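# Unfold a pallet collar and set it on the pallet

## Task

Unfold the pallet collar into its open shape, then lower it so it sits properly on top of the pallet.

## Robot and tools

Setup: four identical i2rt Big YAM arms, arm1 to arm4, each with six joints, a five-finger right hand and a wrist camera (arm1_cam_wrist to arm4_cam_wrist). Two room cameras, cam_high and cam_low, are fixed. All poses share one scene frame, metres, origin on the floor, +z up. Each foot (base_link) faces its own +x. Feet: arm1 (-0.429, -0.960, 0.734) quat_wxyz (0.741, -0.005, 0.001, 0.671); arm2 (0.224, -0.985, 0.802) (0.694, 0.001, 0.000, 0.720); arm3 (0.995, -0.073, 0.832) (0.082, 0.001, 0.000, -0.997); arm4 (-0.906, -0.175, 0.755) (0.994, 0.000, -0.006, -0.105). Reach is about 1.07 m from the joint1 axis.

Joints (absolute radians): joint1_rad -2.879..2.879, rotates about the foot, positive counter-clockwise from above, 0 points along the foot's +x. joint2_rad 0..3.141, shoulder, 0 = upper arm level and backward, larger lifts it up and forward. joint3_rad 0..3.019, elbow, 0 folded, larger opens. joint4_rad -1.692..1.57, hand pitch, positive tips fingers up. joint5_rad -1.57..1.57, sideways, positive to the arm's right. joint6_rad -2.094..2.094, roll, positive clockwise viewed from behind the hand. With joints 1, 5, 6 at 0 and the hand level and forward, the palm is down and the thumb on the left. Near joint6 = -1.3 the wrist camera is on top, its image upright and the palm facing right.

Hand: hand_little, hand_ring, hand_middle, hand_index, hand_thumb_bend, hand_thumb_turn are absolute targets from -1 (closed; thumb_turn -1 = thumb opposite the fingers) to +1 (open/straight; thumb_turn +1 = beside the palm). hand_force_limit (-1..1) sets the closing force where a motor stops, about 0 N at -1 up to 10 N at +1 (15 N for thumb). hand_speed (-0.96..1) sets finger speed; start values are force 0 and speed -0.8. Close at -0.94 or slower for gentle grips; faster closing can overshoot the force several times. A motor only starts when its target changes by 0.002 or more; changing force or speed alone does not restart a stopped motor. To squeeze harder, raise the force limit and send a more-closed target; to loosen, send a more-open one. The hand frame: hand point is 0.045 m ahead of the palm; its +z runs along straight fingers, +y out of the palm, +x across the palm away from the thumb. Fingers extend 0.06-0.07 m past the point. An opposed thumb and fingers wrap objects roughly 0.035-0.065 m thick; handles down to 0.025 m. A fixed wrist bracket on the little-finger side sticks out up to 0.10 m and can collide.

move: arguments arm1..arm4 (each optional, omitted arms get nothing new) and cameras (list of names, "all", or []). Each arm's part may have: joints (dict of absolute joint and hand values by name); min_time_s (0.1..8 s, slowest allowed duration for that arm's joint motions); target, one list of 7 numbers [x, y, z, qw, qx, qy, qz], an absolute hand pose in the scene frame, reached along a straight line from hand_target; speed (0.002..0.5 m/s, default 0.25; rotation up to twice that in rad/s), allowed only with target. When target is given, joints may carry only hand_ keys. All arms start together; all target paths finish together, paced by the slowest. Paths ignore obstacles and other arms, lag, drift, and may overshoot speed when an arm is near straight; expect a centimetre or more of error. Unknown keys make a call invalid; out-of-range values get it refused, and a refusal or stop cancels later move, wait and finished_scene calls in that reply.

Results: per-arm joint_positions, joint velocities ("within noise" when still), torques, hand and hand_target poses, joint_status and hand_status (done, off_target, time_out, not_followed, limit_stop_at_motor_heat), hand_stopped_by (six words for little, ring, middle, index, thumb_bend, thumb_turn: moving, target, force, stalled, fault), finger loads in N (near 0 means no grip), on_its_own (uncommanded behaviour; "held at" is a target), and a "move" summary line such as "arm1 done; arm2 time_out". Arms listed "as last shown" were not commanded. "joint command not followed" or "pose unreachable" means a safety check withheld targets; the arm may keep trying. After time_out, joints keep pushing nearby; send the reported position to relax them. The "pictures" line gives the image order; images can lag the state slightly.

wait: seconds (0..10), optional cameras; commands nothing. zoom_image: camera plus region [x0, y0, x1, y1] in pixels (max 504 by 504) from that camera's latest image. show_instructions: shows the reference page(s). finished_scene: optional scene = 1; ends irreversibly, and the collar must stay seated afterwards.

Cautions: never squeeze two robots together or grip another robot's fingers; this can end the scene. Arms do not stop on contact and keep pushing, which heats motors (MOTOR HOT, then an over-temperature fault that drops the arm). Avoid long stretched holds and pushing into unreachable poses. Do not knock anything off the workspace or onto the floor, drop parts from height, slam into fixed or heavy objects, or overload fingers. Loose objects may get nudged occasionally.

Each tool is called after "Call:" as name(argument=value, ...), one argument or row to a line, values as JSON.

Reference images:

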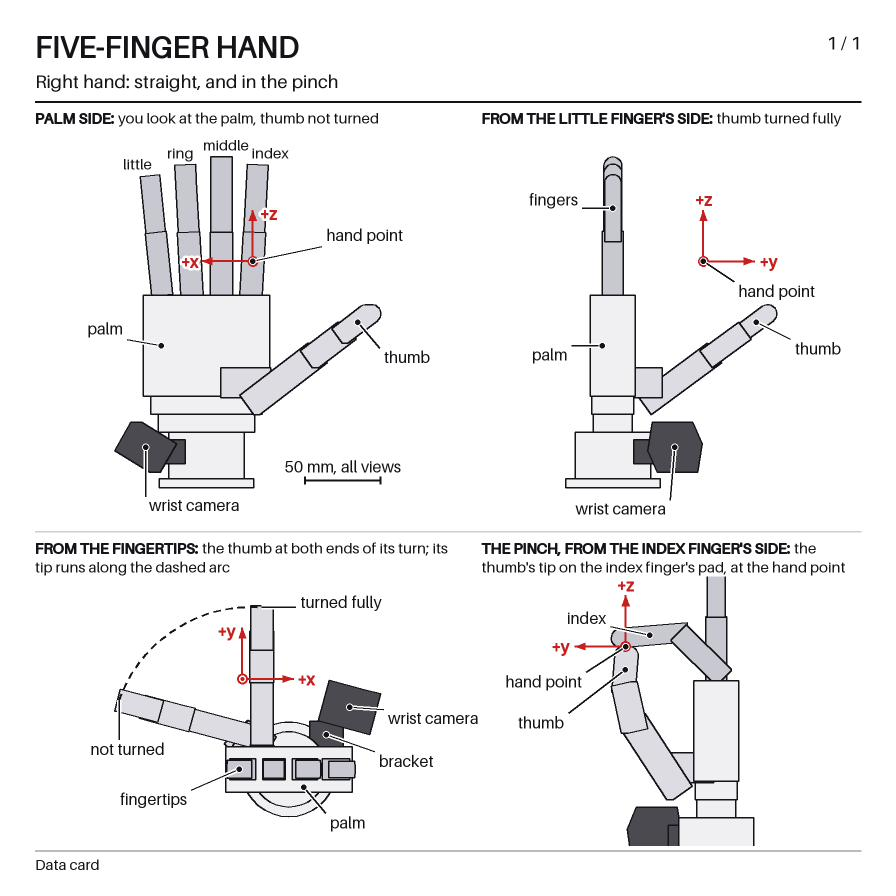

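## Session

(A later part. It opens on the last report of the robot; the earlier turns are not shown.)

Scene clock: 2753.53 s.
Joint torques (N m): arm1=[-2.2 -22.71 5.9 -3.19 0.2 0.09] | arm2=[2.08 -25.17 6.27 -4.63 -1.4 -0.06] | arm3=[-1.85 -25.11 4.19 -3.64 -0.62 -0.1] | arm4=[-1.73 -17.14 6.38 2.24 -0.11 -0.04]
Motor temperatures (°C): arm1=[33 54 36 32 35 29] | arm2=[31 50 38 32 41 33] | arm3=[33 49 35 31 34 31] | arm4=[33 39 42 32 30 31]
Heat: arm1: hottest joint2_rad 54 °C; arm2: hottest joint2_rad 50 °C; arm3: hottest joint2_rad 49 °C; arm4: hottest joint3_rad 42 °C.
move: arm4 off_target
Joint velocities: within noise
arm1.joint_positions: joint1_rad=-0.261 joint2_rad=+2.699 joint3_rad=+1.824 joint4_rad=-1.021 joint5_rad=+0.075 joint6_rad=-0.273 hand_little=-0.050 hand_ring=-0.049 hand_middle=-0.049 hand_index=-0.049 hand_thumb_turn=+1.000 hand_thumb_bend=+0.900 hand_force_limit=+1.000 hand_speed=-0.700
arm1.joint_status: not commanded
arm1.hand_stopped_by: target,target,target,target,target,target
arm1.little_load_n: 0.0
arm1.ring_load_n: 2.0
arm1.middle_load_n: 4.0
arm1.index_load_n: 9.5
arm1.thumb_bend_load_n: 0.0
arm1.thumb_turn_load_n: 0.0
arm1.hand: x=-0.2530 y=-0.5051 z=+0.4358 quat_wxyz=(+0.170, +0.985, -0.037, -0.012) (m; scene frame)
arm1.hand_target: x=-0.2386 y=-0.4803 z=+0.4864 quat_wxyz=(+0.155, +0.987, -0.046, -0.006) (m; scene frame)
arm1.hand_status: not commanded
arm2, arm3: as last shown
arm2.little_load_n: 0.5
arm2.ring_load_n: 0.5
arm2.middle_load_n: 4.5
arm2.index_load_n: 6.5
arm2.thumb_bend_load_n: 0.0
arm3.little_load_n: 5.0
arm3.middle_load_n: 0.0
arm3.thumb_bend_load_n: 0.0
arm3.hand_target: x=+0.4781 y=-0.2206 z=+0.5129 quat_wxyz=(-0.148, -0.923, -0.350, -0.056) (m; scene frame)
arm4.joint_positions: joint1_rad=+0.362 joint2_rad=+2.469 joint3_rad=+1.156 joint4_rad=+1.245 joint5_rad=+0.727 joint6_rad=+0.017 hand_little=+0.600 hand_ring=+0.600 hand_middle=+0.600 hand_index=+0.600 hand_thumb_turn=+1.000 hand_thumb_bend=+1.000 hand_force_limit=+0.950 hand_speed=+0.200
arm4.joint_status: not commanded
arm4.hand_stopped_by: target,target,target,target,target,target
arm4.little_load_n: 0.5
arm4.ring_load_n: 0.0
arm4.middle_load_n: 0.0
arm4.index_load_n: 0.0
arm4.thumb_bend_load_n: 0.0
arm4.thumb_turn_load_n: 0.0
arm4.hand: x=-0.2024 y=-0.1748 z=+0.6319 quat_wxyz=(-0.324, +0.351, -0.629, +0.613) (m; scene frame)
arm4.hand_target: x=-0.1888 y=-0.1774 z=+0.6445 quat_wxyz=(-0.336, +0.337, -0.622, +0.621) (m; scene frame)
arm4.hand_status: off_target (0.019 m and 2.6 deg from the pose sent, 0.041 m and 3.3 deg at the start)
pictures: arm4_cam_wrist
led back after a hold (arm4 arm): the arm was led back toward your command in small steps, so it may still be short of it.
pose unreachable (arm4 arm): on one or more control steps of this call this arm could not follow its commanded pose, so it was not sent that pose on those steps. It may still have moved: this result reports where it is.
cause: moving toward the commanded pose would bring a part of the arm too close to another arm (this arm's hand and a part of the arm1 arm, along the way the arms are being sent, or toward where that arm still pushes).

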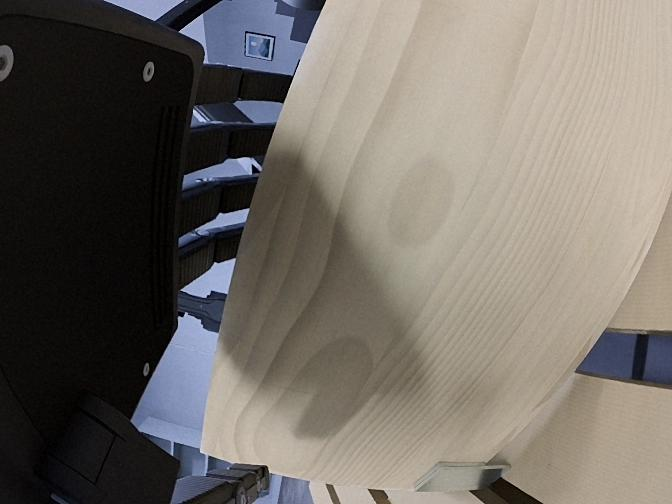

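Call:
move(
  arm4={"target": [-0.188, -0.177, 0.630, 0.3694, -0.3044, 0.6382, -0.6029], "speed": 0.06},
  cameras=["arm4_cam_wrist"],
)

Scene clock: 2759.03 s.
Joint torques (N m): arm1=[-2.26 -22.65 5.86 -3.19 0.21 0.1] | arm2=[2.02 -25.17 6.28 -4.63 -1.4 -0.06] | arm3=[-1.49 -24.64 4.52 -3.67 -0.56 -0.11] | arm4=[-0.85 -17.49 3.75 1.26 0.04 0.07]
Motor temperatures (°C): arm1=[33 54 36 32 35 29] | arm2=[31 50 38 32 41 33] | arm3=[33 49 35 31 34 31] | arm4=[33 39 41 32 30 31]
Heat: arm1: hottest joint2_rad 54 °C; arm2: hottest joint2_rad 50 °C; arm3: hottest joint2_rad 49 °C; arm4: hottest joint3_rad 41 °C.
move: arm4 not_followed
Joint velocities: within noise
arm1.joint_positions: joint1_rad=-0.261 joint2_rad=+2.699 joint3_rad=+1.824 joint4_rad=-1.021 joint5_rad=+0.075 joint6_rad=-0.273 hand_little=-0.050 hand_ring=-0.049 hand_middle=-0.049 hand_index=-0.049 hand_thumb_turn=+1.000 hand_thumb_bend=+0.900 hand_force_limit=+1.000 hand_speed=-0.700
arm1.joint_status: not commanded
arm1.hand_stopped_by: target,target,target,target,target,target
arm1.little_load_n: 0.0
arm1.ring_load_n: 2.0
arm1.middle_load_n: 4.0
arm1.index_load_n: 9.0
arm1.thumb_bend_load_n: 0.0
arm1.thumb_turn_load_n: 0.0
arm1.hand: x=-0.2530 y=-0.5051 z=+0.4358 quat_wxyz=(+0.170, +0.985, -0.037, -0.012) (m; scene frame)
arm1.hand_target: x=-0.2386 y=-0.4803 z=+0.4864 quat_wxyz=(+0.155, +0.987, -0.046, -0.006) (m; scene frame)
arm1.hand_status: not commanded
arm2, arm3: as last shown
arm2.little_load_n: 1.0
arm2.ring_load_n: 0.0
arm2.middle_load_n: 4.0
arm3.ring_load_n: 6.5
arm4.joint_positions: joint1_rad=+0.365 joint2_rad=+2.481 joint3_rad=+1.159 joint4_rad=+1.261 joint5_rad=+0.720 joint6_rad=+0.034 hand_little=+0.600 hand_ring=+0.600 hand_middle=+0.600 hand_index=+0.600 hand_thumb_turn=+1.000 hand_thumb_bend=+1.000 hand_force_limit=+0.950 hand_speed=+0.200
arm4.joint_status: not commanded
arm4.hand_stopped_by: target,target,target,target,target,target
arm4.little_load_n: 0.0
arm4.ring_load_n: 0.0
arm4.middle_load_n: 0.0
arm4.index_load_n: 0.0
arm4.thumb_bend_load_n: 0.0
arm4.thumb_turn_load_n: -0.5
arm4.hand: x=-0.2020 y=-0.1708 z=+0.6288 quat_wxyz=(-0.334, +0.347, -0.630, +0.609) (m; scene frame)
arm4.hand_target: x=-0.2020 y=-0.1708 z=+0.6288 quat_wxyz=(-0.334, +0.347, -0.630, +0.609) (m; scene frame)
arm4.hand_status: not_followed (0.015 m and 6.4 deg from the pose sent, 0.015 m and 7.6 deg at the start)
pictures: arm4_cam_wrist
led back after a hold (arm4 arm): the arm was led back toward your command in small steps, so it may still be short of it.
pose unreachable (arm4 arm): on one or more control steps of this call this arm could not follow its commanded pose, so it was not sent that pose on those steps. On the call's last step it was still not sent that pose. It may still have moved: this result reports where it is.
cause: moving toward the commanded pose would bring a part of the arm too close to another arm (this arm's hand and a part of the arm1 arm, along the way the arms are being sent, or toward where that arm still pushes).

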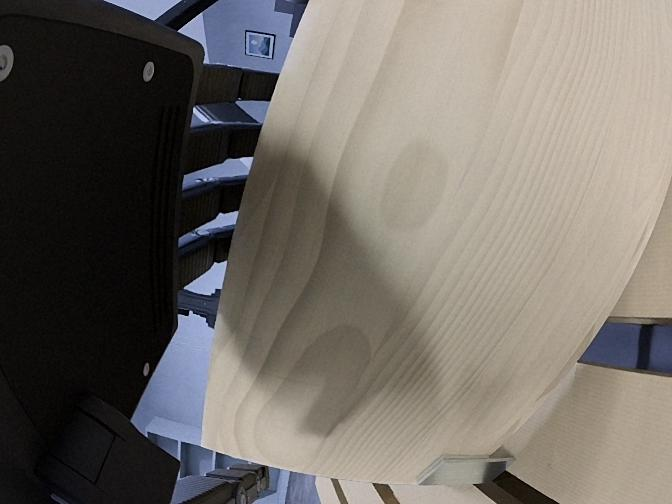

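Call:
move(
  arm4={"joints": {"hand_little": -0.25, "hand_ring": -0.25, "hand_middle": -0.25, "hand_index": -0.25, "hand_force_limit": -0.2, "hand_speed": -0.85}},
  cameras=["arm4_cam_wrist"],
)

Scene clock: 2763.80 s.
Joint torques (N m): arm1=[-2.08 -22.65 5.89 -2.97 0.32 -0.04] | arm2=[1.61 -25 6.34 -4.51 -1.2 -0.08] | arm3=[-1.26 -23.88 4.38 -3.22 -0.59 -0.13] | arm4=[0.85 -17.26 1.85 1.25 0.28 0.08]
Motor temperatures (°C): arm1=[33 54 36 32 35 29] | arm2=[31 50 38 32 41 33] | arm3=[33 49 35 31 34 31] | arm4=[33 40 41 32 30 31]
Heat: arm1: hottest joint2_rad 54 °C; arm2: hottest joint2_rad 50 °C; arm3: hottest joint2_rad 49 °C; arm4: hottest joint3_rad 41 °C.
move: arm4 off_target
Joint velocities: within noise
arm1, arm2, arm3: as last shown
arm1.joint_positions: joint1_rad=-0.261 joint2_rad=+2.699 joint3_rad=+1.822 joint4_rad=-1.029 joint5_rad=+0.072 joint6_rad=-0.260 hand_little=-0.050 hand_ring=-0.049 hand_middle=-0.049 hand_index=-0.049 hand_thumb_turn=+1.000 hand_thumb_bend=+0.900 hand_force_limit=+1.000 hand_speed=-0.700
arm1.ring_load_n: 0.5
arm1.middle_load_n: 3.0
arm1.index_load_n: 11.5
arm1.hand: x=-0.2553 y=-0.5068 z=+0.4367 quat_wxyz=(+0.174, +0.984, -0.044, -0.014) (m; scene frame)
arm1.hand_target: x=-0.2389 y=-0.4811 z=+0.4862 quat_wxyz=(+0.156, +0.987, -0.046, -0.006) (m; scene frame)
arm2.joint_positions: joint1_rad=+0.067 joint2_rad=+2.852 joint3_rad=+1.865 joint4_rad=-0.941 joint5_rad=-0.042 joint6_rad=+0.222 hand_little=-0.029 hand_ring=-0.069 hand_middle=-0.118 hand_index=-0.139 hand_thumb_turn=+1.000 hand_thumb_bend=+1.000 hand_force_limit=+1.000 hand_speed=-0.700
arm2.little_load_n: 0.5
arm2.middle_load_n: 3.5
arm2.index_load_n: 7.0
arm2.hand: x=+0.1243 y=-0.5189 z=+0.4268 quat_wxyz=(+0.178, +0.982, -0.062, +0.008) (m; scene frame)
arm2.hand_target: x=+0.1022 y=-0.4789 z=+0.5011 quat_wxyz=(+0.163, +0.985, -0.050, -0.008) (m; scene frame)
arm3.joint_positions: joint1_rad=-0.071 joint2_rad=+2.771 joint3_rad=+1.614 joint4_rad=-0.668 joint5_rad=-0.240 joint6_rad=+0.901 hand_little=-0.130 hand_ring=-0.093 hand_middle=-0.054 hand_index=-0.049 hand_thumb_turn=+1.000 hand_thumb_bend=+1.000 hand_force_limit=+1.000 hand_speed=-0.700
arm3.ring_load_n: 6.0
arm3.index_load_n: 3.5
arm3.hand: x=+0.5306 y=-0.2270 z=+0.4494 quat_wxyz=(-0.150, -0.919, -0.353, -0.089) (m; scene frame)
arm3.hand_target: x=+0.4778 y=-0.2209 z=+0.5137 quat_wxyz=(-0.148, -0.923, -0.350, -0.055) (m; scene frame)
arm4.joint_positions: joint1_rad=+0.337 joint2_rad=+2.473 joint3_rad=+1.187 joint4_rad=+1.261 joint5_rad=+0.714 joint6_rad=+0.039 hand_little=-0.135 hand_ring=-0.121 hand_middle=-0.148 hand_index=+0.254 hand_thumb_turn=+1.000 hand_thumb_bend=+1.000 hand_force_limit=-0.200 hand_speed=-0.850
arm4.joint_status: hand_little off_target (ended at -0.135, target -0.250); hand_ring off_target (ended at -0.121, target -0.250); hand_middle off_target (ended at -0.148, target -0.250); hand_index off_target (ended at +0.254, target -0.250); the others done
arm4.hand_stopped_by: force,force,force,force,target,target
arm4.little_load_n: 1.5
arm4.ring_load_n: 0.0
arm4.middle_load_n: 4.5
arm4.index_load_n: 0.0
arm4.thumb_bend_load_n: 0.0
arm4.thumb_turn_load_n: -0.5
arm4.hand: x=-0.1877 y=-0.1871 z=+0.6437 quat_wxyz=(-0.341, +0.327, -0.630, +0.616) (m; scene frame)
arm4.hand_target: x=-0.2014 y=-0.1772 z=+0.6299 quat_wxyz=(-0.333, +0.341, -0.633, +0.610) (m; scene frame)
arm4.hand_status: not commanded
pictures: arm4_cam_wrist

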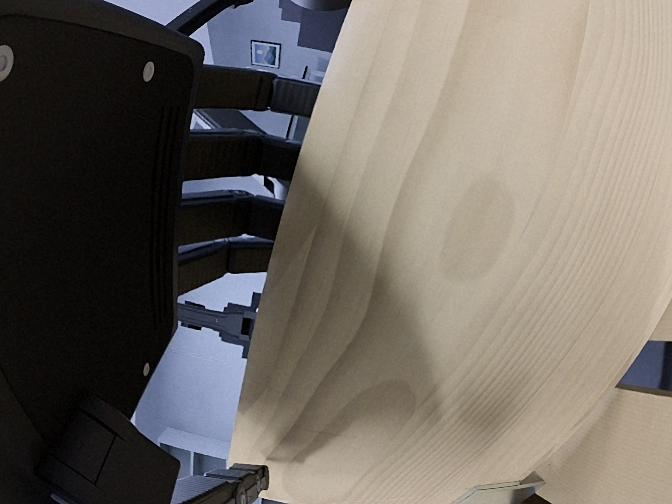

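Call:
move(
  arm3={"target": [0.444, -0.196, 0.515, 0.1420, 0.8966, 0.4143, 0.0656], "speed": 0.05},
  arm4={"target": [-0.254, -0.144, 0.632, 0.3799, -0.3799, 0.5964, -0.5964], "speed": 0.05},
  cameras=["arm4_cam_wrist", "cam_high", "cam_low"],
)

Call:
zoom_image(
  camera="cam_high",
  region=[230, 180, 450, 350],
)

Scene clock: 2771.10 s.
Joint torques (N m): arm1=[-2.32 -22.53 5.85 -2.51 0.54 -0.15] | arm2=[1.14 -24.41 6.42 -3.99 -1 -0.13] | arm3=[-1.9 -23.06 8.03 -2.99 -0.25 -0.32] | arm4=[2.73 -16.85 -0.84 2.22 -0.05 -0.11]
Motor temperatures (°C): arm1=[33 54 36 32 35 29] | arm2=[31 50 38 32 41 33] | arm3=[33 51 35 31 34 31] | arm4=[33 40 41 32 30 31]
Heat: arm1: hottest joint2_rad 54 °C; arm2: hottest joint2_rad 50 °C; arm3: hottest joint2_rad 51 °C; arm4: hottest joint3_rad 41 °C.
move: arm3 off_target; arm4 off_target
Joint velocities: within noise
arm1: as last shown
arm1.joint_positions: joint1_rad=-0.261 joint2_rad=+2.699 joint3_rad=+1.822 joint4_rad=-1.041 joint5_rad=+0.066 joint6_rad=-0.250 hand_little=-0.050 hand_ring=-0.049 hand_middle=-0.049 hand_index=-0.048 hand_thumb_turn=+1.000 hand_thumb_bend=+0.900 hand_force_limit=+1.000 hand_speed=-0.700
arm1.middle_load_n: 2.5
arm1.index_load_n: 16.5
arm1.hand: x=-0.2579 y=-0.5087 z=+0.4385 quat_wxyz=(+0.179, +0.983, -0.049, -0.018) (m; scene frame)
arm1.hand_target: x=-0.2385 y=-0.4813 z=+0.4862 quat_wxyz=(+0.156, +0.987, -0.047, -0.006) (m; scene frame)
arm2.joint_positions: joint1_rad=+0.073 joint2_rad=+2.843 joint3_rad=+1.865 joint4_rad=-0.955 joint5_rad=-0.047 joint6_rad=+0.227 hand_little=-0.029 hand_ring=-0.069 hand_middle=-0.119 hand_index=-0.139 hand_thumb_turn=+1.000 hand_thumb_bend=+1.000 hand_force_limit=+1.000 hand_speed=-0.700
arm2.joint_status: not commanded
arm2.hand_stopped_by: target,target,target,target,target,target
arm2.little_load_n: 1.0
arm2.ring_load_n: 0.0
arm2.middle_load_n: 1.5
arm2.index_load_n: 8.5
arm2.thumb_bend_load_n: 0.5
arm2.thumb_turn_load_n: 0.0
arm2.hand: x=+0.1202 y=-0.5180 z=+0.4331 quat_wxyz=(+0.180, +0.982, -0.062, +0.007) (m; scene frame)
arm2.hand_target: x=+0.1022 y=-0.4787 z=+0.5013 quat_wxyz=(+0.163, +0.985, -0.050, -0.008) (m; scene frame)
arm2.hand_status: not commanded
arm3.joint_positions: joint1_rad=-0.101 joint2_rad=+2.811 joint3_rad=+1.784 joint4_rad=-0.841 joint5_rad=-0.206 joint6_rad=+0.754 hand_little=-0.130 hand_ring=-0.093 hand_middle=-0.054 hand_index=-0.049 hand_thumb_turn=+1.000 hand_thumb_bend=+1.000 hand_force_limit=+1.000 hand_speed=-0.700
arm3.joint_status: not commanded
arm3.hand_stopped_by: target,target,target,target,target,target
arm3.little_load_n: 5.5
arm3.ring_load_n: 5.5
arm3.middle_load_n: 0.0
arm3.index_load_n: 2.5
arm3.thumb_bend_load_n: 0.0
arm3.thumb_turn_load_n: 0.0
arm3.hand: x=+0.4991 y=-0.2059 z=+0.4594 quat_wxyz=(-0.149, -0.896, -0.405, -0.101) (m; scene frame)
arm3.hand_target: x=+0.4462 y=-0.1968 z=+0.5123 quat_wxyz=(-0.141, -0.897, -0.414, -0.065) (m; scene frame)
arm3.hand_status: off_target (0.079 m and 4.3 deg from the pose sent, 0.113 m and 8.0 deg at the start)
arm4.joint_positions: joint1_rad=+0.349 joint2_rad=+2.473 joint3_rad=+1.048 joint4_rad=+1.437 joint5_rad=+0.618 joint6_rad=+0.025 hand_little=-0.135 hand_ring=-0.121 hand_middle=-0.148 hand_index=+0.254 hand_thumb_turn=+1.000 hand_thumb_bend=+1.000 hand_force_limit=-0.200 hand_speed=-0.850
arm4.joint_status: not commanded
arm4.hand_stopped_by: force,force,force,force,target,target
arm4.little_load_n: 0.0
arm4.ring_load_n: 0.0
arm4.middle_load_n: 6.0
arm4.index_load_n: 0.0
arm4.thumb_bend_load_n: 0.0
arm4.thumb_turn_load_n: 0.0
arm4.hand: x=-0.2300 y=-0.1680 z=+0.6408 quat_wxyz=(-0.382, +0.352, -0.604, +0.604) (m; scene frame)
arm4.hand_target: x=-0.2487 y=-0.1440 z=+0.6346 quat_wxyz=(-0.383, +0.378, -0.595, +0.598) (m; scene frame)
arm4.hand_status: off_target (0.035 m and 3.4 deg from the pose sent, 0.080 m and 8.8 deg at the start)
pictures: arm4_cam_wrist, cam_high, cam_low

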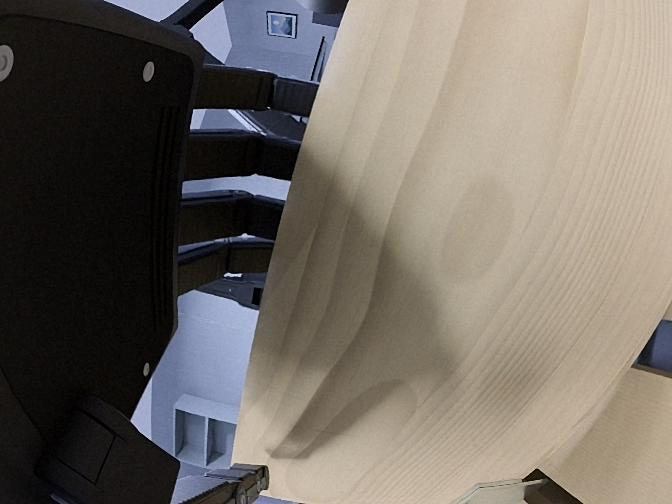

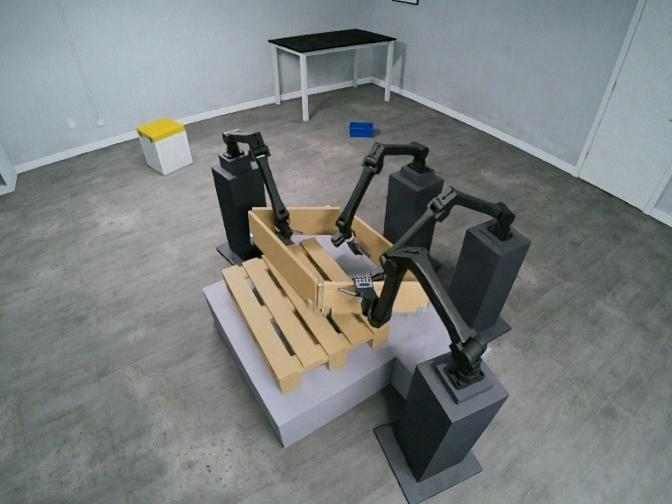

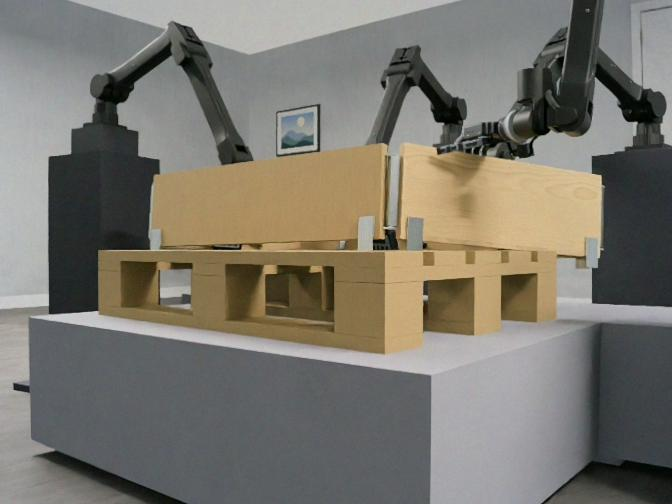

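Scaled by 2.291 from the camera's 672x504 image, which has a finer 960x720 frame.

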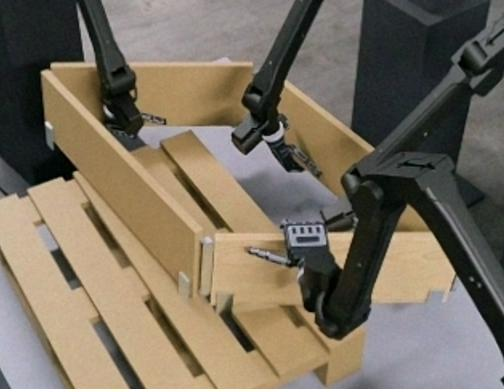

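Call:
move(
  arm1={"joints": {"hand_little": -0.10, "hand_ring": -0.08, "hand_middle": -0.055, "hand_index": -0.015}},
  arm3={"target": [0.408, -0.178, 0.512, 0.1371, 0.8659, 0.4751, 0.0752], "speed": 0.05},
  arm4={"target": [-0.300, -0.1235, 0.632, 0.4206, -0.4206, 0.5684, -0.5684], "speed": 0.05},
  cameras=["cam_high", "cam_low"],
)

Call:
zoom_image(
  camera="cam_high",
  region=[230, 180, 450, 350],
)

Scene clock: 2778.90 s.
Joint torques (N m): arm1=[-2.32 -22.65 5.86 -1.83 0.78 -0.14] | arm2=[0.85 -24.29 6.37 -4 -0.75 -0.14] | arm3=[-1.38 -23.71 9.98 -2.65 -0.12 -0.22] | arm4=[2.96 -15.5 -2.59 2.14 -0.25 0]
Motor temperatures (°C): arm1=[33 54 36 32 35 29] | arm2=[31 51 38 32 40 33] | arm3=[33 51 35 31 34 31] | arm4=[33 40 40 32 30 31]
Heat: arm1: hottest joint2_rad 54 °C; arm2: hottest joint2_rad 51 °C; arm3: hottest joint2_rad 51 °C; arm4: hottest joint2_rad 40 °C.
move: arm1 done; arm3 off_target; arm4 off_target
Joint velocities: within noise
arm1.joint_positions: joint1_rad=-0.261 joint2_rad=+2.699 joint3_rad=+1.822 joint4_rad=-1.059 joint5_rad=+0.060 joint6_rad=-0.250 hand_little=-0.100 hand_ring=-0.079 hand_middle=-0.053 hand_index=-0.014 hand_thumb_turn=+1.000 hand_thumb_bend=+0.900 hand_force_limit=+1.000 hand_speed=-0.700
arm1.joint_status: all done
arm1.hand_stopped_by: target,target,target,target,target,target
arm1.little_load_n: 0.0
arm1.ring_load_n: 5.0
arm1.middle_load_n: 4.5
arm1.index_load_n: 0.0
arm1.thumb_bend_load_n: 0.0
arm1.thumb_turn_load_n: 0.0
arm1.hand: x=-0.2605 y=-0.5122 z=+0.4414 quat_wxyz=(+0.186, +0.981, -0.049, -0.023) (m; scene frame)
arm1.hand_target: x=-0.2386 y=-0.4815 z=+0.4864 quat_wxyz=(+0.156, +0.987, -0.047, -0.007) (m; scene frame)
arm1.hand_status: not commanded
arm2: as last shown
arm2.joint_positions: joint1_rad=+0.078 joint2_rad=+2.843 joint3_rad=+1.865 joint4_rad=-0.955 joint5_rad=-0.054 joint6_rad=+0.229 hand_little=-0.029 hand_ring=-0.069 hand_middle=-0.119 hand_index=-0.139 hand_thumb_turn=+1.000 hand_thumb_bend=+1.000 hand_force_limit=+1.000 hand_speed=-0.700
arm2.little_load_n: 2.0
arm2.middle_load_n: 2.0
arm2.thumb_bend_load_n: 0.0
arm2.hand: x=+0.1165 y=-0.5184 z=+0.4335 quat_wxyz=(+0.181, +0.982, -0.061, +0.004) (m; scene frame)
arm2.hand_target: x=+0.1018 y=-0.4789 z=+0.5012 quat_wxyz=(+0.163, +0.985, -0.050, -0.009) (m; scene frame)
arm3.joint_positions: joint1_rad=-0.118 joint2_rad=+2.917 joint3_rad=+2.040 joint4_rad=-1.028 joint5_rad=-0.172 joint6_rad=+0.601 hand_little=-0.130 hand_ring=-0.093 hand_middle=-0.054 hand_index=-0.049 hand_thumb_turn=+1.000 hand_thumb_bend=+1.000 hand_force_limit=+1.000 hand_speed=-0.700
arm3.joint_status: not commanded
arm3.hand_stopped_by: target,target,target,target,target,target
arm3.little_load_n: 5.0
arm3.ring_load_n: 5.0
arm3.middle_load_n: 0.0
arm3.index_load_n: 2.0
arm3.thumb_bend_load_n: -0.5
arm3.thumb_turn_load_n: 0.0
arm3.hand: x=+0.4645 y=-0.1888 z=+0.4551 quat_wxyz=(-0.150, -0.865, -0.465, -0.112) (m; scene frame)
arm3.hand_target: x=+0.4104 y=-0.1776 z=+0.5099 quat_wxyz=(-0.135, -0.867, -0.474, -0.075) (m; scene frame)
arm3.hand_status: off_target (0.081 m and 4.6 deg from the pose sent, 0.109 m and 9.3 deg at the start)
arm4.joint_positions: joint1_rad=+0.352 joint2_rad=+2.449 joint3_rad=+0.907 joint4_rad=+1.544 joint5_rad=+0.500 joint6_rad=+0.013 hand_little=-0.135 hand_ring=-0.121 hand_middle=-0.148 hand_index=+0.254 hand_thumb_turn=+1.000 hand_thumb_bend=+1.000 hand_force_limit=-0.200 hand_speed=-0.850
arm4.joint_status: not commanded
arm4.hand_stopped_by: force,force,force,force,target,target
arm4.little_load_n: 0.0
arm4.ring_load_n: 0.0
arm4.middle_load_n: 6.5
arm4.index_load_n: 0.0
arm4.thumb_bend_load_n: 0.0
arm4.thumb_turn_load_n: -0.5
arm4.hand: x=-0.2734 y=-0.1511 z=+0.6420 quat_wxyz=(-0.411, +0.395, -0.580, +0.582) (m; scene frame)
arm4.hand_target: x=-0.2984 y=-0.1271 z=+0.6321 quat_wxyz=(-0.412, +0.424, -0.573, +0.568) (m; scene frame)
arm4.hand_status: off_target (0.040 m and 3.7 deg from the pose sent, 0.083 m and 10.7 deg at the start; a joint's target at an end of its range on 26 of 59 steps)
pictures: cam_high, cam_low

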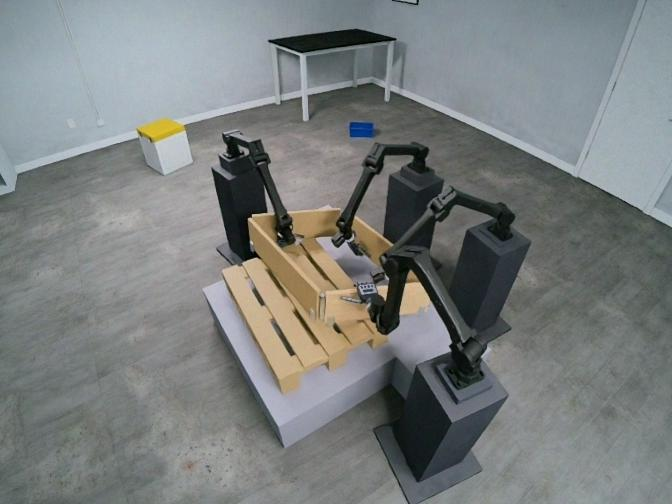

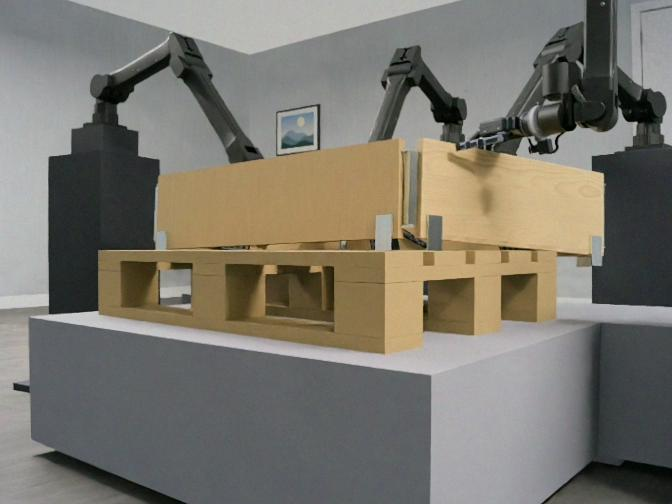

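Scaled by 2.291 from the camera's 672x504 image, which has a finer 960x720 frame.

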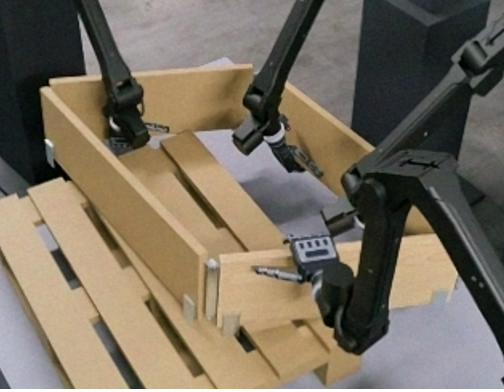

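Call:
move(
  arm3={"target": [0.362, -0.158, 0.510, 0.1301, 0.8213, 0.5488, 0.0869], "speed": 0.06},
  arm4={"target": [-0.362, -0.105, 0.630, 0.3953, -0.5151, 0.6033, -0.4629], "speed": 0.06},
  cameras=["cam_high", "cam_low", "arm4_cam_wrist"],
)

Call:
zoom_image(
  camera="cam_high",
  region=[230, 180, 450, 350],
)

Scene clock: 2796.43 s.
Joint torques (N m): arm1=[-2.32 -22.48 5.87 -1.81 0.79 -0.15] | arm2=[0.85 -24.23 6.35 -3.77 -0.58 -0.27] | arm3=[-1.73 -24.41 14.01 -0.79 0.49 -0.06] | arm4=[2.61 -15.62 -4.42 0.81 -0.32 0.29]
Motor temperatures (°C): arm1=[33 54 36 32 35 29] | arm2=[31 51 38 32 40 33] | arm3=[33 54 37 31 34 31] | arm4=[33 40 40 32 31 31]
Heat: arm1: hottest joint2_rad 54 °C; arm2: hottest joint2_rad 51 °C; arm3: hottest joint2_rad 54 °C; arm4: hottest joint2_rad 40 °C.
move: arm3 off_target; arm4 off_target
Joint velocities: within noise
arm1, arm2: as last shown
arm1.joint_positions: joint1_rad=-0.261 joint2_rad=+2.696 joint3_rad=+1.824 joint4_rad=-1.059 joint5_rad=+0.060 joint6_rad=-0.250 hand_little=-0.100 hand_ring=-0.079 hand_middle=-0.053 hand_index=-0.014 hand_thumb_turn=+1.000 hand_thumb_bend=+0.900 hand_force_limit=+1.000 hand_speed=-0.700
arm1.little_load_n: 0.5
arm1.ring_load_n: 4.5
arm1.middle_load_n: 4.0
arm1.index_load_n: 0.5
arm1.thumb_bend_load_n: -0.5
arm1.thumb_turn_load_n: 0.5
arm1.hand: x=-0.2598 y=-0.5102 z=+0.4429 quat_wxyz=(+0.184, +0.981, -0.049, -0.023) (m; scene frame)
arm1.hand_target: x=-0.2383 y=-0.4807 z=+0.4867 quat_wxyz=(+0.155, +0.987, -0.047, -0.006) (m; scene frame)
arm2.joint_positions: joint1_rad=+0.078 joint2_rad=+2.843 joint3_rad=+1.865 joint4_rad=-0.963 joint5_rad=-0.057 joint6_rad=+0.242 hand_little=-0.029 hand_ring=-0.069 hand_middle=-0.119 hand_index=-0.139 hand_thumb_turn=+1.000 hand_thumb_bend=+1.000 hand_force_limit=+1.000 hand_speed=-0.700
arm2.little_load_n: 1.0
arm2.index_load_n: 9.0
arm2.thumb_bend_load_n: 0.5
arm2.thumb_turn_load_n: 0.5
arm2.hand: x=+0.1153 y=-0.5197 z=+0.4346 quat_wxyz=(+0.185, +0.980, -0.068, +0.004) (m; scene frame)
arm2.hand_target: x=+0.1020 y=-0.4791 z=+0.5013 quat_wxyz=(+0.163, +0.985, -0.050, -0.008) (m; scene frame)
arm3.joint_positions: joint1_rad=-0.121 joint2_rad=+3.116 joint3_rad=+2.485 joint4_rad=-1.386 joint5_rad=-0.148 joint6_rad=+0.381 hand_little=-0.130 hand_ring=-0.093 hand_middle=-0.054 hand_index=-0.049 hand_thumb_turn=+1.000 hand_thumb_bend=+1.000 hand_force_limit=+1.000 hand_speed=-0.700
arm3.joint_status: not commanded
arm3.hand_stopped_by: target,target,target,target,target,target
arm3.little_load_n: 2.5
arm3.ring_load_n: 2.5
arm3.middle_load_n: 0.5
arm3.index_load_n: 4.5
arm3.thumb_bend_load_n: 0.5
arm3.thumb_turn_load_n: 0.5
arm3.hand: x=+0.4411 y=-0.1753 z=+0.4630 quat_wxyz=(-0.180, -0.803, -0.549, -0.148) (m; scene frame)
arm3.hand_target: x=+0.3685 y=-0.1592 z=+0.5146 quat_wxyz=(-0.134, -0.819, -0.551, -0.085) (m; scene frame)
arm3.hand_status: off_target (0.094 m and 9.3 deg from the pose sent, 0.120 m and 11.4 deg at the start)
arm4.joint_positions: joint1_rad=+0.345 joint2_rad=+2.272 joint3_rad=+0.742 joint4_rad=+1.320 joint5_rad=+0.329 joint6_rad=+0.068 hand_little=-0.135 hand_ring=-0.121 hand_middle=-0.146 hand_index=+0.254 hand_thumb_turn=+1.000 hand_thumb_bend=+1.000 hand_force_limit=-0.200 hand_speed=-0.850
arm4.joint_status: not commanded
arm4.hand_stopped_by: force,force,force,force,target,target
arm4.little_load_n: 0.0
arm4.ring_load_n: 0.0
arm4.middle_load_n: 15.5
arm4.index_load_n: 0.0
arm4.thumb_bend_load_n: 0.0
arm4.thumb_turn_load_n: 0.0
arm4.hand: x=-0.3208 y=-0.1266 z=+0.6435 quat_wxyz=(-0.404, +0.487, -0.596, +0.495) (m; scene frame)
arm4.hand_target: x=-0.3596 y=-0.1071 z=+0.6304 quat_wxyz=(-0.395, +0.515, -0.602, +0.464) (m; scene frame)
arm4.hand_status: off_target (0.048 m and 5.0 deg from the pose sent, 0.101 m and 19.6 deg at the start)
pictures: arm4_cam_wrist, cam_high, cam_low

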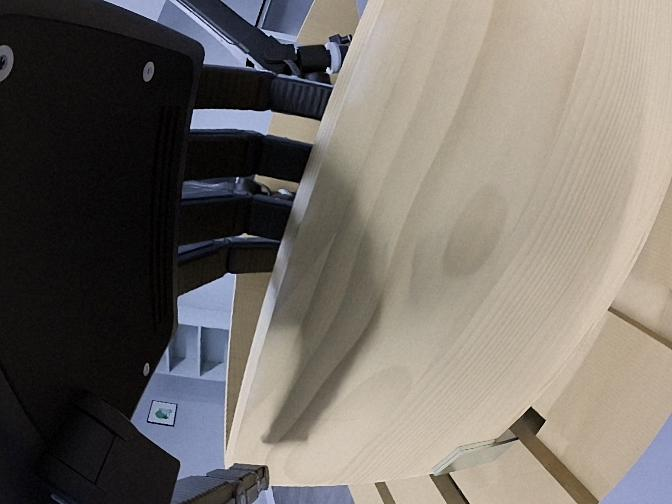

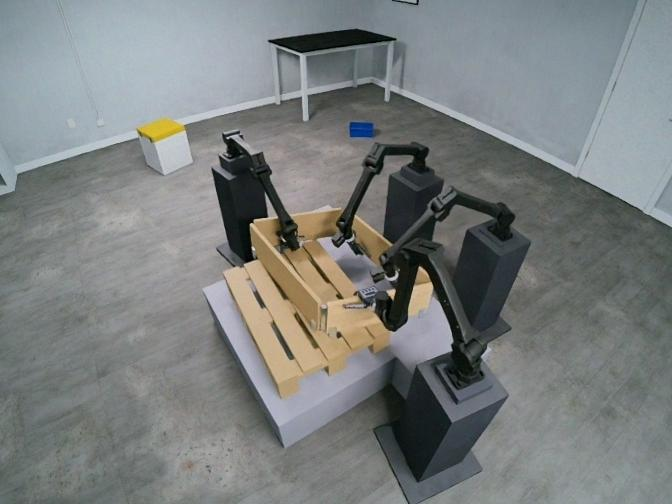

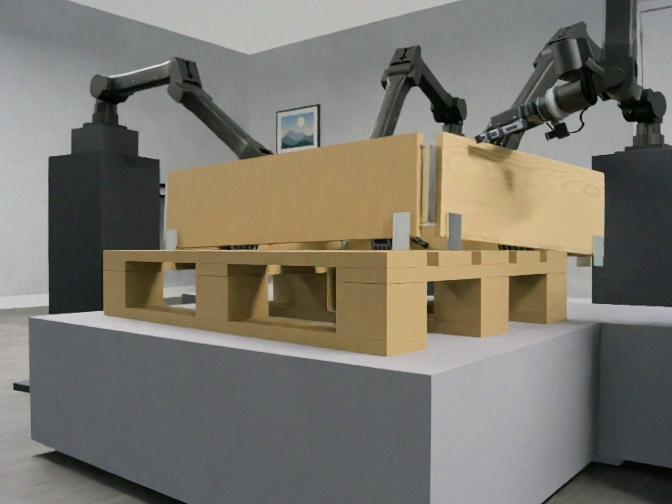

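Scaled by 2.291 from the camera's 672x504 image, which has a finer 960x720 frame.

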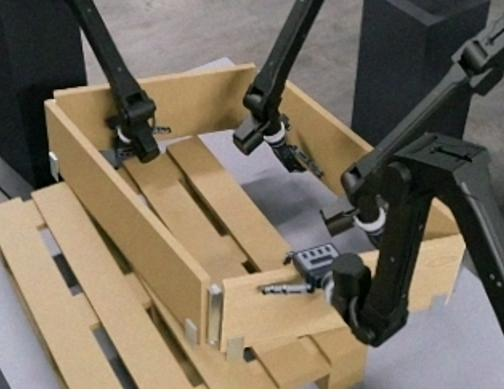

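Call:
move(
  arm4={"joints": {"hand_little": -0.17, "hand_ring": -0.16, "hand_middle": -0.12, "hand_index": -0.08, "hand_force_limit": 0.5}},
  cameras=[],
)

Call:
move(
  arm3={"target": [0.325, -0.145, 0.508, 0.0550, 0.7861, 0.6142, 0.0429], "speed": 0.06},
  arm4={"target": [-0.415, -0.098, 0.625, 0.3884, -0.5759, 0.5964, -0.4023], "speed": 0.06},
  cameras=["cam_high", "cam_low", "arm3_cam_wrist", "arm4_cam_wrist"],
)

Call:
zoom_image(
  camera="cam_high",
  region=[230, 180, 450, 350],
)

Scene clock: 2820.33 s.
Joint torques (N m): arm1=[-2.2 -22.42 5.89 -1.81 0.79 -0.14] | arm2=[0.85 -24.29 6.34 -3.77 -0.58 -0.28] | arm3=[-1.96 -23.71 13.94 -0.69 0.47 -0.03] | arm4=[2.55 -15.27 -4.14 0.79 -0.29 0.27]
Motor temperatures (°C): arm1=[33 50 36 32 35 29] | arm2=[31 51 38 32 39 33] | arm3=[33 50 38 31 34 31] | arm4=[33 40 40 32 31 31]
Heat: arm1: hottest joint2_rad 50 °C; arm2: hottest joint2_rad 51 °C; arm3: hottest joint2_rad 50 °C; arm4: hottest joint2_rad 40 °C.
move: arm4 done
Joint velocities: within noise
arm1, arm2, arm3: as last shown
arm1.little_load_n: 0.0
arm1.thumb_bend_load_n: 0.0
arm1.hand_target: x=-0.2383 y=-0.4807 z=+0.4866 quat_wxyz=(+0.155, +0.987, -0.047, -0.006) (m; scene frame)
arm2.little_load_n: 0.5
arm2.index_load_n: 8.5
arm2.thumb_bend_load_n: 0.0
arm2.hand_target: x=+0.1020 y=-0.4790 z=+0.5012 quat_wxyz=(+0.163, +0.985, -0.050, -0.008) (m; scene frame)
arm3.middle_load_n: 0.0
arm3.thumb_bend_load_n: 0.0
arm3.thumb_turn_load_n: 1.0
arm4.joint_positions: joint1_rad=+0.346 joint2_rad=+2.271 joint3_rad=+0.739 joint4_rad=+1.319 joint5_rad=+0.328 joint6_rad=+0.068 hand_little=-0.170 hand_ring=-0.144 hand_middle=-0.118 hand_index=-0.080 hand_thumb_turn=+1.000 hand_thumb_bend=+1.000 hand_force_limit=+0.500 hand_speed=-0.850
arm4.joint_status: all done
arm4.hand_stopped_by: target,force,force,target,target,target
arm4.little_load_n: 1.0
arm4.ring_load_n: 10.0
arm4.middle_load_n: 7.0
arm4.index_load_n: 0.0
arm4.thumb_bend_load_n: 0.0
arm4.thumb_turn_load_n: 0.0
arm4.hand: x=-0.3222 y=-0.1255 z=+0.6431 quat_wxyz=(-0.403, +0.489, -0.596, +0.493) (m; scene frame)
arm4.hand_target: x=-0.3598 y=-0.1065 z=+0.6300 quat_wxyz=(-0.395, +0.516, -0.602, +0.464) (m; scene frame)
arm4.hand_status: not commanded
pictures: none
No camera images: "cameras" was empty.

Scene clock: 2822.77 s.
Joint torques (N m): arm1=[-2.32 -22.12 5.89 -1.77 0.95 -0.23] | arm2=[0.85 -24.23 6.34 -3.75 -0.43 -0.32] | arm3=[-1.2 -25.76 11.1 1.05 1.53 -0.53] | arm4=[1.73 -14.97 -7.13 0.61 -0.9 0.11]
Motor temperatures (°C): arm1=[33 50 36 32 35 29] | arm2=[31 51 38 32 39 33] | arm3=[33 50 39 31 34 31] | arm4=[33 40 40 32 31 31]
Heat: arm1: hottest joint2_rad 50 °C; arm2: hottest joint2_rad 51 °C; arm3: hottest joint2_rad 50 °C; arm4: hottest joint2_rad 40 °C.
move: arm3 off_target; arm4 off_target
Joint velocities: within noise
arm1, arm2: as last shown
arm1.joint_positions: joint1_rad=-0.261 joint2_rad=+2.691 joint3_rad=+1.824 joint4_rad=-1.059 joint5_rad=+0.056 joint6_rad=-0.241 hand_little=-0.100 hand_ring=-0.079 hand_middle=-0.053 hand_index=-0.014 hand_thumb_turn=+1.000 hand_thumb_bend=+0.900 hand_force_limit=+1.000 hand_speed=-0.700
arm1.little_load_n: 1.5
arm1.ring_load_n: 5.0
arm1.middle_load_n: 2.5
arm1.thumb_bend_load_n: 1.5
arm1.hand: x=-0.2605 y=-0.5078 z=+0.4450 quat_wxyz=(+0.181, +0.982, -0.054, -0.023) (m; scene frame)
arm1.hand_target: x=-0.2385 y=-0.4807 z=+0.4866 quat_wxyz=(+0.155, +0.987, -0.047, -0.007) (m; scene frame)
arm2.joint_positions: joint1_rad=+0.078 joint2_rad=+2.844 joint3_rad=+1.865 joint4_rad=-0.963 joint5_rad=-0.062 joint6_rad=+0.247 hand_little=-0.029 hand_ring=-0.069 hand_middle=-0.118 hand_index=-0.139 hand_thumb_turn=+1.000 hand_thumb_bend=+1.000 hand_force_limit=+1.000 hand_speed=-0.700
arm2.little_load_n: 2.0
arm2.ring_load_n: 0.5
arm2.middle_load_n: 3.5
arm2.thumb_bend_load_n: 0.5
arm2.hand: x=+0.1143 y=-0.5203 z=+0.4340 quat_wxyz=(+0.186, +0.980, -0.071, +0.003) (m; scene frame)
arm2.hand_target: x=+0.1019 y=-0.4797 z=+0.5005 quat_wxyz=(+0.164, +0.985, -0.050, -0.009) (m; scene frame)
arm3.joint_positions: joint1_rad=-0.111 joint2_rad=+3.101 joint3_rad=+2.483 joint4_rad=-1.287 joint5_rad=-0.076 joint6_rad=+0.343 hand_little=-0.130 hand_ring=-0.093 hand_middle=-0.054 hand_index=-0.049 hand_thumb_turn=+1.000 hand_thumb_bend=+1.000 hand_force_limit=+1.000 hand_speed=-0.700
arm3.joint_status: not commanded
arm3.hand_stopped_by: target,target,target,target,target,target
arm3.little_load_n: 4.0
arm3.ring_load_n: 0.0
arm3.middle_load_n: 0.0
arm3.index_load_n: 0.0
arm3.thumb_bend_load_n: 1.5
arm3.thumb_turn_load_n: 1.0
arm3.hand: x=+0.4163 y=-0.1674 z=+0.4530 quat_wxyz=(-0.123, -0.793, -0.584, -0.119) (m; scene frame)
arm3.hand_target: x=+0.3392 y=-0.1467 z=+0.5094 quat_wxyz=(-0.057, -0.790, -0.609, -0.051) (m; scene frame)
arm3.hand_status: off_target (0.109 m and 12.3 deg from the pose sent, 0.128 m and 20.3 deg at the start; pose on its path clipped on 57 of 73 steps)
arm4.joint_positions: joint1_rad=+0.326 joint2_rad=+2.196 joint3_rad=+0.660 joint4_rad=+1.245 joint5_rad=+0.194 joint6_rad=+0.068 hand_little=-0.170 hand_ring=-0.144 hand_middle=-0.118 hand_index=-0.080 hand_thumb_turn=+1.000 hand_thumb_bend=+1.000 hand_force_limit=+0.500 hand_speed=-0.850
arm4.joint_status: not commanded
arm4.hand_stopped_by: target,force,force,target,target,target
arm4.little_load_n: 0.0
arm4.ring_load_n: 6.0
arm4.middle_load_n: 13.5
arm4.index_load_n: 3.5
arm4.thumb_bend_load_n: 0.0
arm4.thumb_turn_load_n: 0.0
arm4.hand: x=-0.3520 y=-0.1143 z=+0.6447 quat_wxyz=(-0.411, +0.535, -0.590, +0.444) (m; scene frame)
arm4.hand_target: x=-0.4103 y=-0.1008 z=+0.6251 quat_wxyz=(-0.389, +0.575, -0.596, +0.404) (m; scene frame)
arm4.hand_status: off_target (0.068 m and 7.2 deg from the pose sent, 0.099 m and 14.6 deg at the start)
pictures: arm3_cam_wrist, arm4_cam_wrist, cam_high, cam_low

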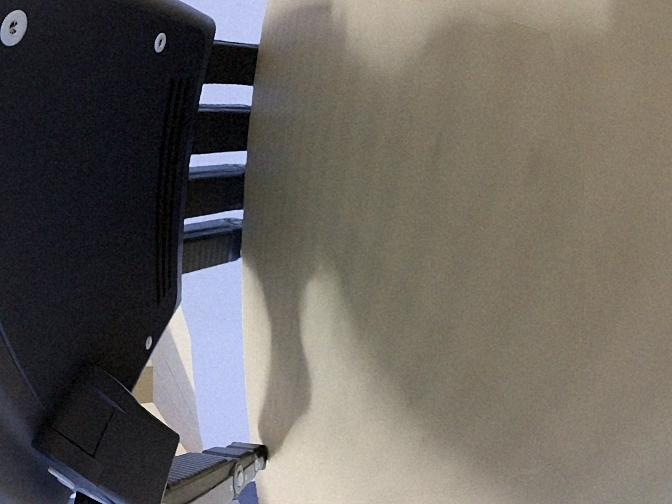

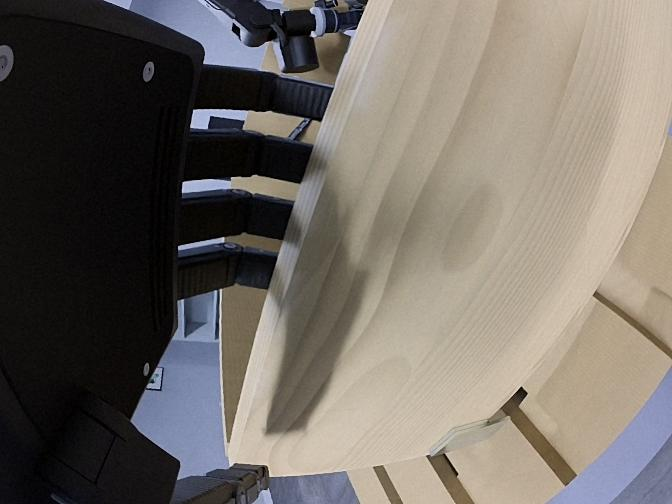

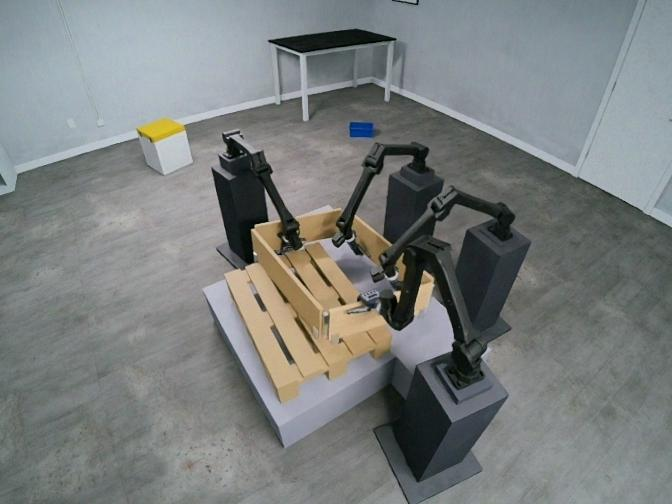

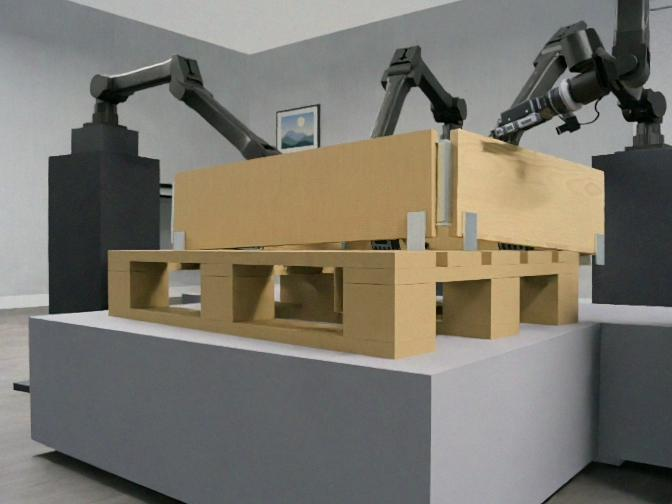

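Scaled by 2.291 from the camera's 672x504 image, which has a finer 960x720 frame.

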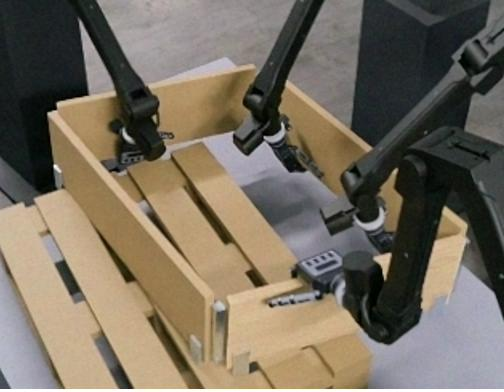

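Call:
move(
  arm1={"target": [-0.2385, -0.4807, 0.532, 0.155, 0.987, -0.047, -0.007], "speed": 0.04},
  arm2={"target": [0.1019, -0.4797, 0.580, 0.164, 0.985, -0.050, -0.009], "speed": 0.04},
  arm3={"target": [0.350, -0.152, 0.580, 0.0550, 0.7861, 0.6142, 0.0429], "speed": 0.04},
  arm4={"target": [-0.400, -0.103, 0.638, 0.3884, -0.5759, 0.5964, -0.4023], "speed": 0.04},
  cameras=["cam_high", "cam_low", "arm3_cam_wrist"],
)

Scene clock: 2844.93 s.
Joint torques (N m): arm1=[-2.26 -24.06 5.26 -2.52 0.7 -0.33] | arm2=[0.56 -26.58 4.03 -4.34 -0.61 -0.45] | arm3=[-1.03 -28.4 6.34 -1.69 0.43 -0.35] | arm4=[0.56 -13.86 -2.88 0.47 -0.2 0.05]
Motor temperatures (°C): arm1=[33 49 36 32 35 29] | arm2=[31 51 38 32 38 33] | arm3=[33 54 40 31 36 31] | arm4=[33 39 40 32 31 31]
Heat: arm1: hottest joint2_rad 49 °C; arm2: hottest joint2_rad 51 °C; arm3: hottest joint2_rad 54 °C; arm4: hottest joint3_rad 40 °C.
move: arm1 off_target; arm2 off_target; arm3 off_target; arm4 off_target
Joint velocities: within noise
arm1.joint_positions: joint1_rad=-0.261 joint2_rad=+2.633 joint3_rad=+1.787 joint4_rad=-1.079 joint5_rad=+0.063 joint6_rad=-0.232 hand_little=-0.100 hand_ring=-0.079 hand_middle=-0.053 hand_index=-0.014 hand_thumb_turn=+1.000 hand_thumb_bend=+0.900 hand_force_limit=+1.000 hand_speed=-0.700
arm1.joint_status: not commanded
arm1.hand_stopped_by: target,target,target,target,target,target
arm1.little_load_n: 0.0
arm1.ring_load_n: 3.0
arm1.middle_load_n: 5.5
arm1.index_load_n: 1.5
arm1.thumb_bend_load_n: 0.0
arm1.thumb_turn_load_n: 1.0
arm1.hand: x=-0.2598 y=-0.5078 z=+0.4714 quat_wxyz=(+0.182, +0.981, -0.058, -0.019) (m; scene frame)
arm1.hand_target: x=-0.2392 y=-0.4821 z=+0.5284 quat_wxyz=(+0.155, +0.987, -0.047, -0.006) (m; scene frame)
arm1.hand_status: off_target (0.070 m and 3.7 deg from the pose sent, 0.094 m and 3.7 deg at the start)
arm2.joint_positions: joint1_rad=+0.078 joint2_rad=+2.752 joint3_rad=+1.783 joint4_rad=-0.963 joint5_rad=-0.057 joint6_rad=+0.258 hand_little=-0.029 hand_ring=-0.069 hand_middle=-0.119 hand_index=-0.139 hand_thumb_turn=+1.000 hand_thumb_bend=+1.000 hand_force_limit=+1.000 hand_speed=-0.700
arm2.joint_status: not commanded
arm2.hand_stopped_by: target,target,target,target,target,target
arm2.little_load_n: 1.5
arm2.ring_load_n: 0.0
arm2.middle_load_n: 1.0
arm2.index_load_n: 9.0
arm2.thumb_bend_load_n: -0.5
arm2.thumb_turn_load_n: 1.5
arm2.hand: x=+0.1147 y=-0.5207 z=+0.4692 quat_wxyz=(+0.181, +0.981, -0.076, +0.005) (m; scene frame)
arm2.hand_target: x=+0.1042 y=-0.4879 z=+0.5518 quat_wxyz=(+0.163, +0.985, -0.050, -0.009) (m; scene frame)
arm2.hand_status: off_target (0.119 m and 3.9 deg from the pose sent, 0.152 m and 3.8 deg at the start; pose on its path clipped on 57 of 74 steps)
arm3.joint_positions: joint1_rad=-0.111 joint2_rad=+2.922 joint3_rad=+2.217 joint4_rad=-1.080 joint5_rad=-0.051 joint6_rad=+0.323 hand_little=-0.129 hand_ring=-0.093 hand_middle=-0.054 hand_index=-0.049 hand_thumb_turn=+1.000 hand_thumb_bend=+1.000 hand_force_limit=+1.000 hand_speed=-0.700
arm3.joint_status: not commanded
arm3.hand_stopped_by: target,target,target,target,target,target
arm3.little_load_n: 15.0
arm3.ring_load_n: 1.0
arm3.middle_load_n: 0.0
arm3.index_load_n: 0.0
arm3.thumb_bend_load_n: 0.5
arm3.thumb_turn_load_n: 0.5
arm3.hand: x=+0.4055 y=-0.1624 z=+0.4803 quat_wxyz=(-0.082, -0.792, -0.600, -0.076) (m; scene frame)
arm3.hand_target: x=+0.3560 y=-0.1537 z=+0.5601 quat_wxyz=(-0.050, -0.787, -0.614, -0.038) (m; scene frame)
arm3.hand_status: off_target (0.115 m and 5.1 deg from the pose sent, 0.144 m and 12.3 deg at the start; pose on its path clipped on 69 of 74 steps)
arm4.joint_positions: joint1_rad=+0.328 joint2_rad=+2.134 joint3_rad=+0.628 joint4_rad=+1.178 joint5_rad=+0.159 joint6_rad=+0.077 hand_little=-0.170 hand_ring=-0.145 hand_middle=-0.117 hand_index=-0.080 hand_thumb_turn=+1.000 hand_thumb_bend=+1.000 hand_force_limit=+0.500 hand_speed=-0.850
arm4.joint_status: not commanded
arm4.hand_stopped_by: target,force,force,target,target,target
arm4.little_load_n: 0.0
arm4.ring_load_n: 0.0
arm4.middle_load_n: 11.0
arm4.index_load_n: 1.0
arm4.thumb_bend_load_n: 0.0
arm4.thumb_turn_load_n: 0.0
arm4.hand: x=-0.3639 y=-0.1073 z=+0.6526 quat_wxyz=(-0.410, +0.550, -0.592, +0.422) (m; scene frame)
arm4.hand_target: x=-0.3991 y=-0.1021 z=+0.6381 quat_wxyz=(-0.390, +0.574, -0.598, +0.400) (m; scene frame)
arm4.hand_status: off_target (0.039 m and 4.5 deg from the pose sent, 0.050 m and 7.2 deg at the start)
pictures: arm3_cam_wrist, cam_high, cam_low

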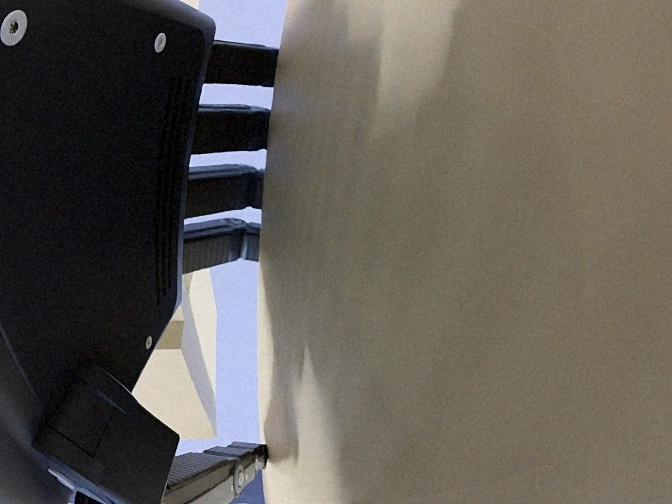

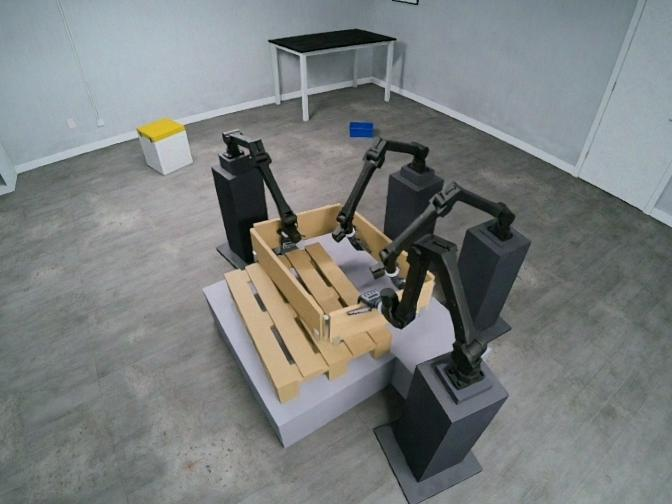

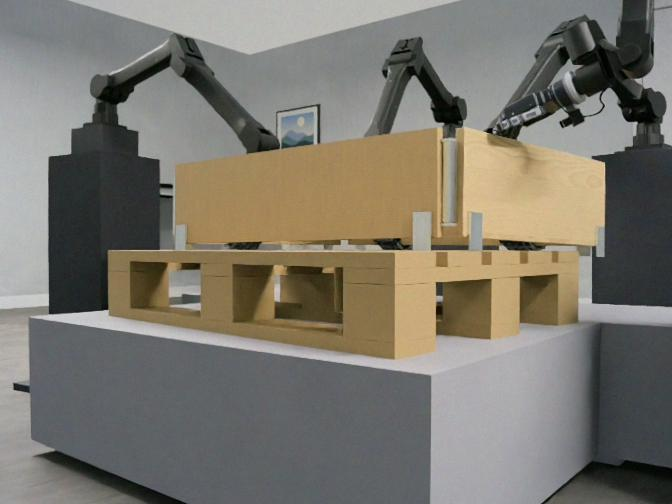

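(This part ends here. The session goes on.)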